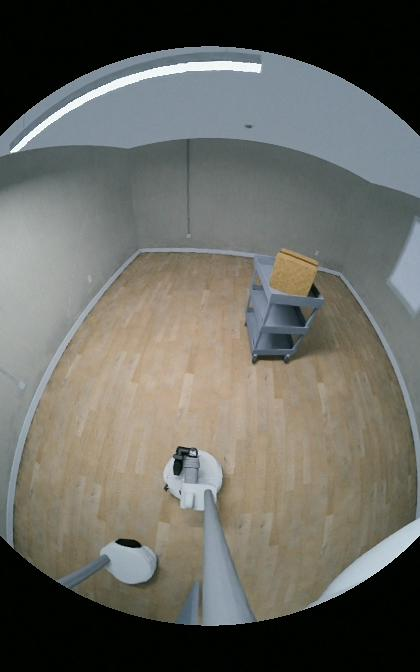

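Request:
move(blocking=false, r1={"base":{"strafe_m":0.1,"translate_m":0.6},"contact_limits":{"translate_m":0.3}})

Request:
wait(seconds=5)

Request:
move(blocking=false, r1={"base":{"translate_m":1.95},"contact_limits":{"translate_m":0.3}})

Request:
wait(seconds=9, cameras=["r1_head_camera","r1_head_right_camera"])

Scene clock: 582.03 s.
move: r1 moving
r1.base_odometry: x=-2.770 y=+1.778 heading=+2.972
r1.turned_by_wheels: +0.000
r1.turned_by_imu: +0.000
r1.base_tilt: forward=-1.6 right=+1.3
r1.lidar_m: 3.68 2.51 1.91 1.85 1.98 0.80 0.95 2.34 2.95 2.85 3.03 1.17
r1.base_status: translate_m moving; strafe_m moving
r1.joint_positions: lift_m=+0.127 arm_m=+0.000 wrist_yaw_rad=+3.089 wrist_pitch_rad=+0.002 wrist_roll_rad=+0.000 gripper_m=+0.056
r1.joint_status: not commanded
r1.measured_speeds: translate_m=+0.123 strafe_m=+0.020 rotate_rad=-0.004 lift_m=+0.000 arm_m=+0.000 wrist_yaw_rad=+0.000 wrist_pitch_rad=+0.000 wrist_roll_rad=+0.000
r1.motor_effort: lift_m=+20(20) arm_m=-4(4) wheel_0=+5(7) wheel_1=+8(8) wheel_2=-8(9)
r1.servo_current: wrist_yaw_rad=39(72) wrist_pitch_rad=39(52) wrist_roll_rad=46(59) gripper_m=46(46)
r1.contact_limits: translate_m 0.3
r1.hand_pose: x=-0.1125 y=+0.1024 z=+0.3046 quat_wxyz=(+0.026, -0.001, +0.000, +1.000) (m; r1's base frame)
r1.wrist_depth_mm: 136 138 - - - - - / 112 139 - - - - - / 116 140 221 - - - - / 137 159 285 - - - - / 1983 - - - 904 1618 - / 1182 1229 193 1098 187 1042 1138 / 842 750 759 798 798 778 831
r2.base_odometry: x=-2.139 y=-2.058 heading=-2.027
r2.turned_by_wheels: +0.000
r2.turned_by_imu: +0.000
r2.base_tilt: forward=-0.7 right=+0.0
r2.lidar_m: 0.58 0.45 3.24 3.51 0.80 4.13 1.93 1.53 1.48 1.46 1.17 1.05
r2.base_status: not commanded
r2.joint_positions: lift_m=+0.900 arm_m=+0.105 wrist_yaw_rad=+1.209 wrist_pitch_rad=+0.006 wrist_roll_rad=+0.002 gripper_m=-0.029
r2.joint_status: not commanded
r2.measured_speeds: all 0
r2.motor_effort: lift_m=+20(20) arm_m=+4(4) wheel_0=+27(29) wheel_1=+4(4) wheel_2=+16(16)
r2.servo_current: wrist_yaw_rad=150(150) wrist_pitch_rad=46(52) wrist_roll_rad=46(52) gripper_m=104(117)
r2.contact_limits: arm_m 0.8; translate_m 0.8
r2.hand_pose: x=+0.4598 y=+0.2387 z=+1.0764 quat_wxyz=(+0.823, -0.001, +0.003, +0.568) (m; r2's base frame)
r2.wrist_depth_mm: - - - 227 211 189 175 / - - - 166 214 190 176 / - - - 229 216 192 178 / - - - 232 216 194 179 / - - - 175 218 195 180 / - - 180 168 212 195 181 / - - - - 218 190 181
pictures: none

Scene clock: 585.03 s.
earlier move: r1 done
r1.base_odometry: x=-3.346 y=+1.781 heading=+2.972
r1.turned_by_wheels: +0.000
r1.turned_by_imu: +0.001
r1.base_tilt: forward=-1.6 right=+1.3
r1.lidar_m: 3.13 2.34 1.77 1.72 1.87 1.33 1.30 2.89 3.07 2.97 0.77 0.80
r1.base_status: done
r1.joint_positions: lift_m=+0.127 arm_m=+0.000 wrist_yaw_rad=+3.089 wrist_pitch_rad=+0.002 wrist_roll_rad=+0.000 gripper_m=+0.056
r1.joint_status: not commanded
r1.measured_speeds: all 0
r1.motor_effort: lift_m=+20(20) arm_m=-4(4) wheel_0=+3(9) wheel_1=+1(9) wheel_2=+1(10)
r1.servo_current: wrist_yaw_rad=52(72) wrist_pitch_rad=39(52) wrist_roll_rad=52(59) gripper_m=46(52)
r1.contact_limits: translate_m 0.3
r1.hand_pose: x=-0.1125 y=+0.1024 z=+0.3046 quat_wxyz=(+0.026, -0.001, +0.000, +1.000) (m; r1's base frame)
r1.wrist_depth_mm: 136 139 - - - - - / 113 139 - - - - - / 118 140 273 - - - - / 137 162 - - - - - / 1921 - - 1464 1618 - - / 1182 1229 194 1205 187 1160 1138 / 831 741 759 809 788 778 820
r2.base_odometry: x=-2.139 y=-2.058 heading=-2.027
r2.turned_by_wheels: +0.000
r2.turned_by_imu: +0.000
r2.base_tilt: forward=-0.7 right=+0.0
r2.lidar_m: 0.60 0.43 3.22 3.51 1.31 1.34 1.94 1.53 1.50 1.43 1.15 1.05
r2.base_status: not commanded
r2.joint_positions: lift_m=+0.900 arm_m=+0.105 wrist_yaw_rad=+1.209 wrist_pitch_rad=+0.006 wrist_roll_rad=+0.002 gripper_m=-0.029
r2.joint_status: not commanded
r2.measured_speeds: all 0
r2.on_its_own: wrist_yaw_rad is at rest, and its servo_current (150 mA) is outside its rest range (0 to 104 mA)
r2.motor_effort: lift_m=+20(20) arm_m=+4(4) wheel_0=+28(29) wheel_1=+4(4) wheel_2=+16(16)
r2.servo_current: wrist_yaw_rad=150(156) wrist_pitch_rad=46(52) wrist_roll_rad=39(59) gripper_m=111(117)
r2.contact_limits: arm_m 0.8; translate_m 0.8
r2.hand_pose: x=+0.4598 y=+0.2387 z=+1.0764 quat_wxyz=(+0.823, -0.001, +0.003, +0.568) (m; r2's base frame)
r2.wrist_depth_mm: - - - 226 212 189 175 / - - - 167 214 190 176 / - - - 230 216 192 178 / - - - 231 217 194 179 / - - - 175 218 194 179 / - - 179 168 213 196 180 / - - - - 216 191 182
wait: 3.00 of 5 s (r1 has come to rest)
pictures: none

Scene clock: 585.53 s.
move: r1 moving
r1.base_odometry: x=-3.377 y=+1.787 heading=+2.972
r1.turned_by_wheels: +0.000
r1.turned_by_imu: +0.000
r1.base_tilt: forward=-1.6 right=+1.3
r1.lidar_m: 3.11 2.34 1.79 1.73 1.87 1.35 1.32 2.95 3.08 2.99 0.74 0.80
r1.base_status: translate_m moving
r1.joint_positions: lift_m=+0.127 arm_m=+0.000 wrist_yaw_rad=+3.089 wrist_pitch_rad=+0.002 wrist_roll_rad=+0.000 gripper_m=+0.056
r1.joint_status: not commanded
r1.measured_speeds: translate_m=+0.122 strafe_m=+0.000 rotate_rad=+0.005 lift_m=+0.000 arm_m=+0.000 wrist_yaw_rad=+0.000 wrist_pitch_rad=+0.000 wrist_roll_rad=+0.000
r1.motor_effort: lift_m=+20(20) arm_m=-4(4) wheel_0=+7(9) wheel_1=+5(8) wheel_2=-8(10)
r1.servo_current: wrist_yaw_rad=33(52) wrist_pitch_rad=39(52) wrist_roll_rad=46(46) gripper_m=39(46)
r1.contact_limits: translate_m 0.3
r1.hand_pose: x=-0.1125 y=+0.1024 z=+0.3046 quat_wxyz=(+0.026, -0.001, +0.000, +1.000) (m; r1's base frame)
r1.wrist_depth_mm: 136 138 - - - - - / 113 139 - - - - - / 117 140 267 - - - - / 137 162 - - - - - / 1983 - - 1499 1618 - - / 1205 1182 193 1182 187 1138 1138 / 842 750 759 788 788 778 809
r2.base_odometry: x=-2.139 y=-2.058 heading=-2.027
r2.turned_by_wheels: +0.000
r2.turned_by_imu: +0.000
r2.base_tilt: forward=-0.7 right=+0.0
r2.lidar_m: 0.59 0.43 3.24 3.51 1.36 1.36 1.95 1.52 1.51 1.44 1.16 1.04
r2.base_status: not commanded
r2.joint_positions: lift_m=+0.900 arm_m=+0.105 wrist_yaw_rad=+1.209 wrist_pitch_rad=+0.006 wrist_roll_rad=+0.002 gripper_m=-0.029
r2.joint_status: not commanded
r2.measured_speeds: all 0
r2.motor_effort: lift_m=+20(20) arm_m=+4(4) wheel_0=+28(28) wheel_1=+4(4) wheel_2=+16(16)
r2.servo_current: wrist_yaw_rad=143(150) wrist_pitch_rad=52(52) wrist_roll_rad=46(65) gripper_m=111(111)
r2.contact_limits: arm_m 0.8; translate_m 0.8
r2.hand_pose: x=+0.4598 y=+0.2387 z=+1.0764 quat_wxyz=(+0.823, -0.001, +0.003, +0.568) (m; r2's base frame)
r2.wrist_depth_mm: - - - 226 212 189 175 / - - - 166 213 190 176 / - - - 230 215 191 177 / - - - 232 217 193 179 / - - - 176 218 195 180 / - - 180 167 212 195 181 / - - - - 218 191 181
pictures: none

Scene clock: 593.03 s.
earlier move: r1 done
r1.base_odometry: x=-5.268 y=+2.110 heading=+2.972
r1.turned_by_wheels: +0.000
r1.turned_by_imu: +0.000
r1.base_tilt: forward=-1.6 right=+1.2
r1.lidar_m: 1.20 1.27 1.66 1.60 1.71 2.49 - 0.96 1.09 3.10 1.62 1.24
r1.base_status: done
r1.joint_positions: lift_m=+0.127 arm_m=+0.000 wrist_yaw_rad=+3.089 wrist_pitch_rad=+0.002 wrist_roll_rad=+0.000 gripper_m=+0.056
r1.joint_status: not commanded
r1.measured_speeds: all 0
r1.motor_effort: lift_m=+20(20) arm_m=-4(4) wheel_0=+2(9) wheel_1=+2(9) wheel_2=+2(11)
r1.servo_current: wrist_yaw_rad=52(72) wrist_pitch_rad=46(52) wrist_roll_rad=65(72) gripper_m=33(52)
r1.contact_limits: translate_m 0.3
r1.hand_pose: x=-0.1125 y=+0.1024 z=+0.3046 quat_wxyz=(+0.026, -0.001, +0.000, +1.000) (m; r1's base frame)
r1.wrist_depth_mm: 136 138 - - - - - / 113 139 - - - - - / 117 140 273 - - - - / 137 162 - - - - - / - - - - - - - / 1182 1182 194 1182 188 1160 1118 / 842 741 750 798 788 778 820
r2.base_odometry: x=-2.139 y=-2.058 heading=-2.027
r2.turned_by_wheels: +0.000
r2.turned_by_imu: +0.001
r2.base_tilt: forward=-0.7 right=+0.0
r2.lidar_m: 0.57 0.44 3.23 3.53 2.23 3.25 1.92 1.54 1.49 1.40 1.14 1.03
r2.base_status: not commanded
r2.joint_positions: lift_m=+0.900 arm_m=+0.105 wrist_yaw_rad=+1.209 wrist_pitch_rad=+0.006 wrist_roll_rad=+0.002 gripper_m=-0.029
r2.joint_status: not commanded
r2.measured_speeds: all 0
r2.on_its_own: wrist_yaw_rad is at rest, and its servo_current (137 mA) is outside its rest range (0 to 104 mA)
r2.motor_effort: lift_m=+20(20) arm_m=+4(4) wheel_0=+28(28) wheel_1=+4(4) wheel_2=+16(16)
r2.servo_current: wrist_yaw_rad=137(163) wrist_pitch_rad=46(52) wrist_roll_rad=39(65) gripper_m=104(117)
r2.contact_limits: arm_m 0.8; translate_m 0.8
r2.hand_pose: x=+0.4598 y=+0.2387 z=+1.0764 quat_wxyz=(+0.823, -0.001, +0.003, +0.568) (m; r2's base frame)
r2.wrist_depth_mm: - - - 227 211 189 175 / - - - 167 213 190 176 / - - - 230 215 192 177 / - - - 231 217 193 180 / - - - 175 218 194 180 / - - 180 168 213 195 181 / - - - - 217 191 181
wait: 7.50 of 9 s (r1 has come to rest)
pictures: r1_head_camera, r1_head_right_camera
Images, in order (width x height): r1_head_camera 420x560, r1_head_right_camera 420x672.

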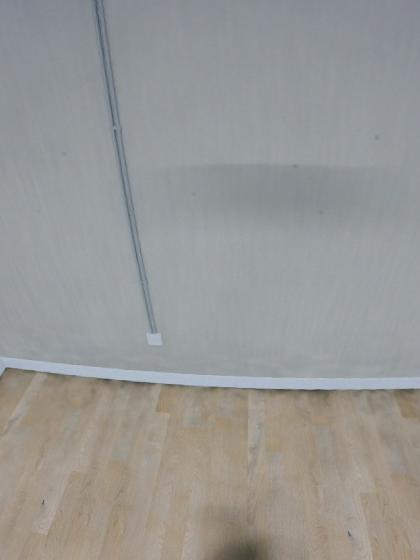

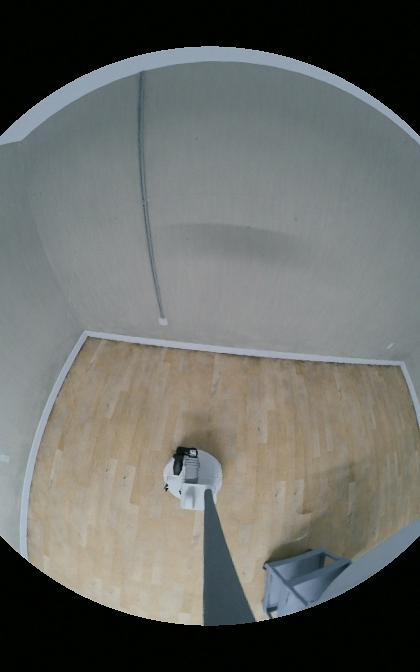

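Request:
move(blocking=false, r1={"base":{"rotate_rad":3.1416},"joints":{"lift_m":0.5}})

Request:
wait(seconds=8, cameras=["r1_head_camera","r1_head_left_camera"])

Request:
wait(seconds=3, cameras=["r1_head_camera","r1_head_left_camera"])

Scene clock: 598.53 s.
move: r1 moving
r1.base_odometry: x=-5.268 y=+2.110 heading=-3.059
r1.turned_by_wheels: +0.252
r1.turned_by_imu: +0.252
r1.base_tilt: forward=-1.6 right=+1.3
r1.lidar_m: 1.18 1.45 1.59 1.59 1.95 3.22 1.17 0.94 3.11 2.24 1.38 1.21
r1.base_status: rotate_rad moving
r1.joint_positions: lift_m=+0.164 arm_m=+0.000 wrist_yaw_rad=+3.089 wrist_pitch_rad=+0.002 wrist_roll_rad=+0.000 gripper_m=+0.056
r1.joint_status: lift_m moving
r1.measured_speeds: translate_m=-0.001 strafe_m=+0.000 rotate_rad=+0.977 lift_m=+0.146 arm_m=+0.000 wrist_yaw_rad=+0.000 wrist_pitch_rad=+0.000 wrist_roll_rad=+0.000
r1.motor_effort: lift_m=+28(28) arm_m=-4(4) wheel_0=-8(8) wheel_1=-7(8) wheel_2=-8(8)
r1.servo_current: wrist_yaw_rad=52(59) wrist_pitch_rad=39(46) wrist_roll_rad=52(59) gripper_m=33(52)
r1.hand_pose: x=-0.1125 y=+0.1024 z=+0.3421 quat_wxyz=(+0.026, -0.001, +0.000, +1.000) (m; r1's base frame)
r1.wrist_depth_mm: 136 139 - - - - - / 113 139 - - - - - / 118 140 273 - - - - / 137 162 - - - - - / - 1808 - - - - - / 1160 1205 191 1308 188 1255 1229 / 917 809 820 891 866 842 891
r2.base_odometry: x=-2.139 y=-2.058 heading=-2.027
r2.turned_by_wheels: +0.000
r2.turned_by_imu: +0.000
r2.base_tilt: forward=-0.7 right=+0.0
r2.lidar_m: 0.60 0.43 3.22 3.53 2.20 3.24 1.91 1.53 1.50 1.45 1.16 1.03
r2.base_status: not commanded
r2.joint_positions: lift_m=+0.900 arm_m=+0.105 wrist_yaw_rad=+1.209 wrist_pitch_rad=+0.006 wrist_roll_rad=+0.002 gripper_m=-0.029
r2.joint_status: not commanded
r2.measured_speeds: all 0
r2.motor_effort: lift_m=+20(20) arm_m=+4(4) wheel_0=+28(28) wheel_1=+4(4) wheel_2=+16(16)
r2.servo_current: wrist_yaw_rad=156(156) wrist_pitch_rad=46(52) wrist_roll_rad=52(52) gripper_m=104(111)
r2.contact_limits: arm_m 0.8; translate_m 0.8
r2.hand_pose: x=+0.4598 y=+0.2387 z=+1.0764 quat_wxyz=(+0.823, -0.001, +0.003, +0.568) (m; r2's base frame)
r2.wrist_depth_mm: - - - 227 211 189 175 / - - - 167 213 190 176 / - - - 231 215 191 178 / - - - 231 216 194 179 / - - - 175 218 195 180 / - - 180 167 212 195 181 / - - - - 218 190 181
pictures: none

Scene clock: 600.90 s.
earlier move: r1 done
r1.base_odometry: x=-5.268 y=+2.110 heading=-0.170
r1.turned_by_wheels: +2.890
r1.turned_by_imu: +2.905
r1.base_tilt: forward=-1.6 right=+1.3
r1.lidar_m: 3.23 0.93 1.03 3.09 1.65 1.23 1.20 1.27 1.65 1.59 1.69 2.41
r1.base_status: done
r1.joint_positions: lift_m=+0.499 arm_m=+0.000 wrist_yaw_rad=+3.089 wrist_pitch_rad=+0.002 wrist_roll_rad=+0.000 gripper_m=+0.056
r1.joint_status: all done
r1.measured_speeds: all 0
r1.motor_effort: lift_m=+25(28) arm_m=-4(5) wheel_0=-3(10) wheel_1=-2(10) wheel_2=-2(8)
r1.servo_current: wrist_yaw_rad=39(65) wrist_pitch_rad=39(52) wrist_roll_rad=46(65) gripper_m=39(52)
r1.hand_pose: x=-0.1125 y=+0.1024 z=+0.6771 quat_wxyz=(+0.026, -0.001, +0.000, +1.000) (m; r1's base frame)
r1.wrist_depth_mm: 137 138 - - - - - / 113 139 - - - - - / 118 140 229 - - - - / 137 162 - - - - - / - - - - - - - / - - 190 - 187 - - / - 140 - 137 - - -
r2.base_odometry: x=-2.139 y=-2.058 heading=-2.027
r2.turned_by_wheels: +0.000
r2.turned_by_imu: +0.000
r2.base_tilt: forward=-0.7 right=+0.0
r2.lidar_m: 0.59 0.44 3.23 3.53 2.20 3.23 1.93 1.53 1.50 1.44 1.15 1.02
r2.base_status: not commanded
r2.joint_positions: lift_m=+0.900 arm_m=+0.105 wrist_yaw_rad=+1.209 wrist_pitch_rad=+0.006 wrist_roll_rad=+0.002 gripper_m=-0.029
r2.joint_status: not commanded
r2.measured_speeds: all 0
r2.on_its_own: wrist_yaw_rad is at rest, and its servo_current (143 mA) is outside its rest range (0 to 104 mA)
r2.motor_effort: lift_m=+20(20) arm_m=+4(4) wheel_0=+28(29) wheel_1=+4(4) wheel_2=+16(16)
r2.servo_current: wrist_yaw_rad=143(156) wrist_pitch_rad=52(52) wrist_roll_rad=52(59) gripper_m=117(117)
r2.contact_limits: arm_m 0.8; translate_m 0.8
r2.hand_pose: x=+0.4598 y=+0.2387 z=+1.0764 quat_wxyz=(+0.823, -0.001, +0.003, +0.568) (m; r2's base frame)
r2.wrist_depth_mm: - - - 227 211 189 175 / - - - 167 213 190 176 / - - - 229 215 191 177 / - - - 231 217 194 179 / - - - 176 219 195 180 / - - 180 168 213 195 181 / - - - - 218 191 182
wait: 2.37 of 8 s (r1 has come to rest)
pictures: r1_head_camera, r1_head_left_camera
Images, in order (width x height): r1_head_camera 420x560, r1_head_left_camera 420x672.

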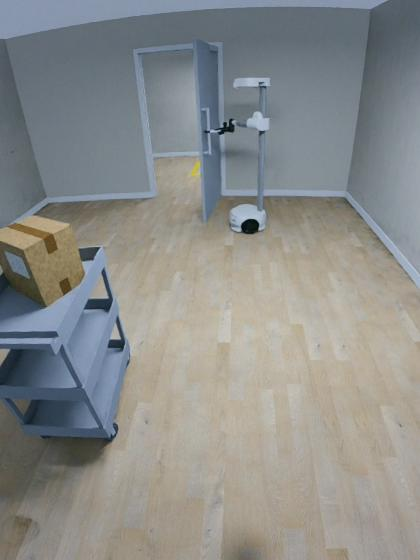

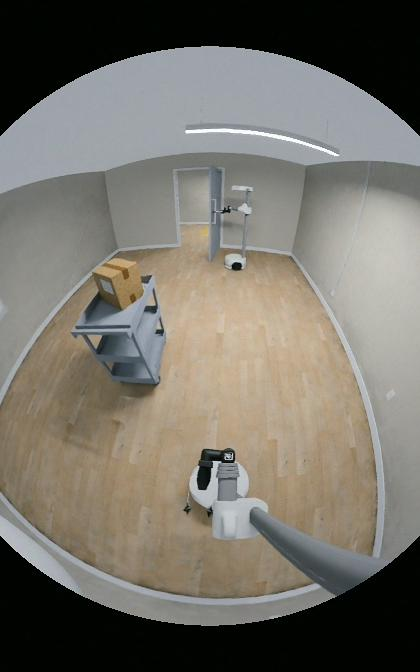

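Scene clock: 603.90 s.
r1.base_odometry: x=-5.268 y=+2.110 heading=-0.170
r1.turned_by_wheels: +0.000
r1.turned_by_imu: +0.000
r1.base_tilt: forward=-1.6 right=+1.2
r1.lidar_m: 3.22 0.93 1.03 3.06 1.62 1.23 1.18 1.28 1.68 1.60 1.70 2.43
r1.base_status: done
r1.joint_positions: lift_m=+0.499 arm_m=+0.000 wrist_yaw_rad=+3.089 wrist_pitch_rad=+0.002 wrist_roll_rad=+0.000 gripper_m=+0.056
r1.joint_status: all done
r1.measured_speeds: all 0
r1.motor_effort: lift_m=+25(28) arm_m=-4(5) wheel_0=-3(10) wheel_1=-2(10) wheel_2=-2(8)
r1.servo_current: wrist_yaw_rad=59(65) wrist_pitch_rad=39(52) wrist_roll_rad=52(65) gripper_m=39(52)
r1.hand_pose: x=-0.1125 y=+0.1024 z=+0.6771 quat_wxyz=(+0.026, -0.001, +0.000, +1.000) (m; r1's base frame)
r1.wrist_depth_mm: 136 139 - - - - - / 113 139 - - - - - / 117 140 229 - - - - / 138 161 - - - - - / - - - - - - - / - - 190 - 188 - - / - 141 - 137 - - -
r2.base_odometry: x=-2.139 y=-2.058 heading=-2.027
r2.turned_by_wheels: +0.000
r2.turned_by_imu: +0.000
r2.base_tilt: forward=-0.7 right=+0.0
r2.lidar_m: 0.58 0.45 3.23 3.55 2.22 3.25 1.95 1.53 1.50 1.45 1.15 1.01
r2.base_status: not commanded
r2.joint_positions: lift_m=+0.900 arm_m=+0.105 wrist_yaw_rad=+1.209 wrist_pitch_rad=+0.006 wrist_roll_rad=+0.002 gripper_m=-0.029
r2.joint_status: not commanded
r2.measured_speeds: all 0
r2.on_its_own: wrist_yaw_rad is at rest, and its servo_current (150 mA) is outside its rest range (0 to 104 mA)
r2.motor_effort: lift_m=+20(20) arm_m=+4(4) wheel_0=+28(29) wheel_1=+4(4) wheel_2=+16(16)
r2.servo_current: wrist_yaw_rad=150(156) wrist_pitch_rad=39(52) wrist_roll_rad=46(59) gripper_m=104(117)
r2.contact_limits: arm_m 0.8; translate_m 0.8
r2.hand_pose: x=+0.4598 y=+0.2387 z=+1.0764 quat_wxyz=(+0.823, -0.001, +0.003, +0.568) (m; r2's base frame)
r2.wrist_depth_mm: - - - 226 212 189 175 / - - - 167 213 190 176 / - - - 230 216 193 178 / - - - 231 218 194 179 / - - - 176 219 194 179 / - - 180 168 213 195 181 / - - - - 218 190 181
wait: 3.00 s; at rest by 0.27 s
pictures: r1_head_camera, r1_head_left_camera
Images, in order (width x height): r1_head_camera 420x560, r1_head_left_camera 420x672.

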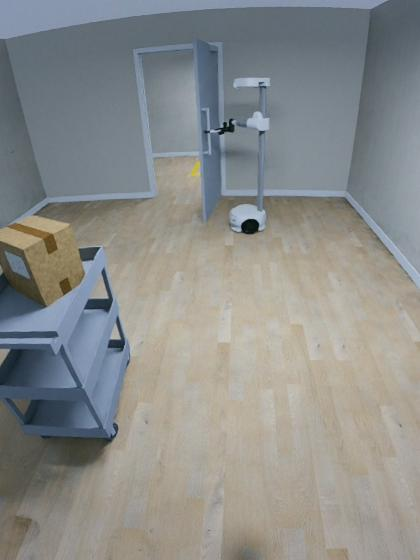

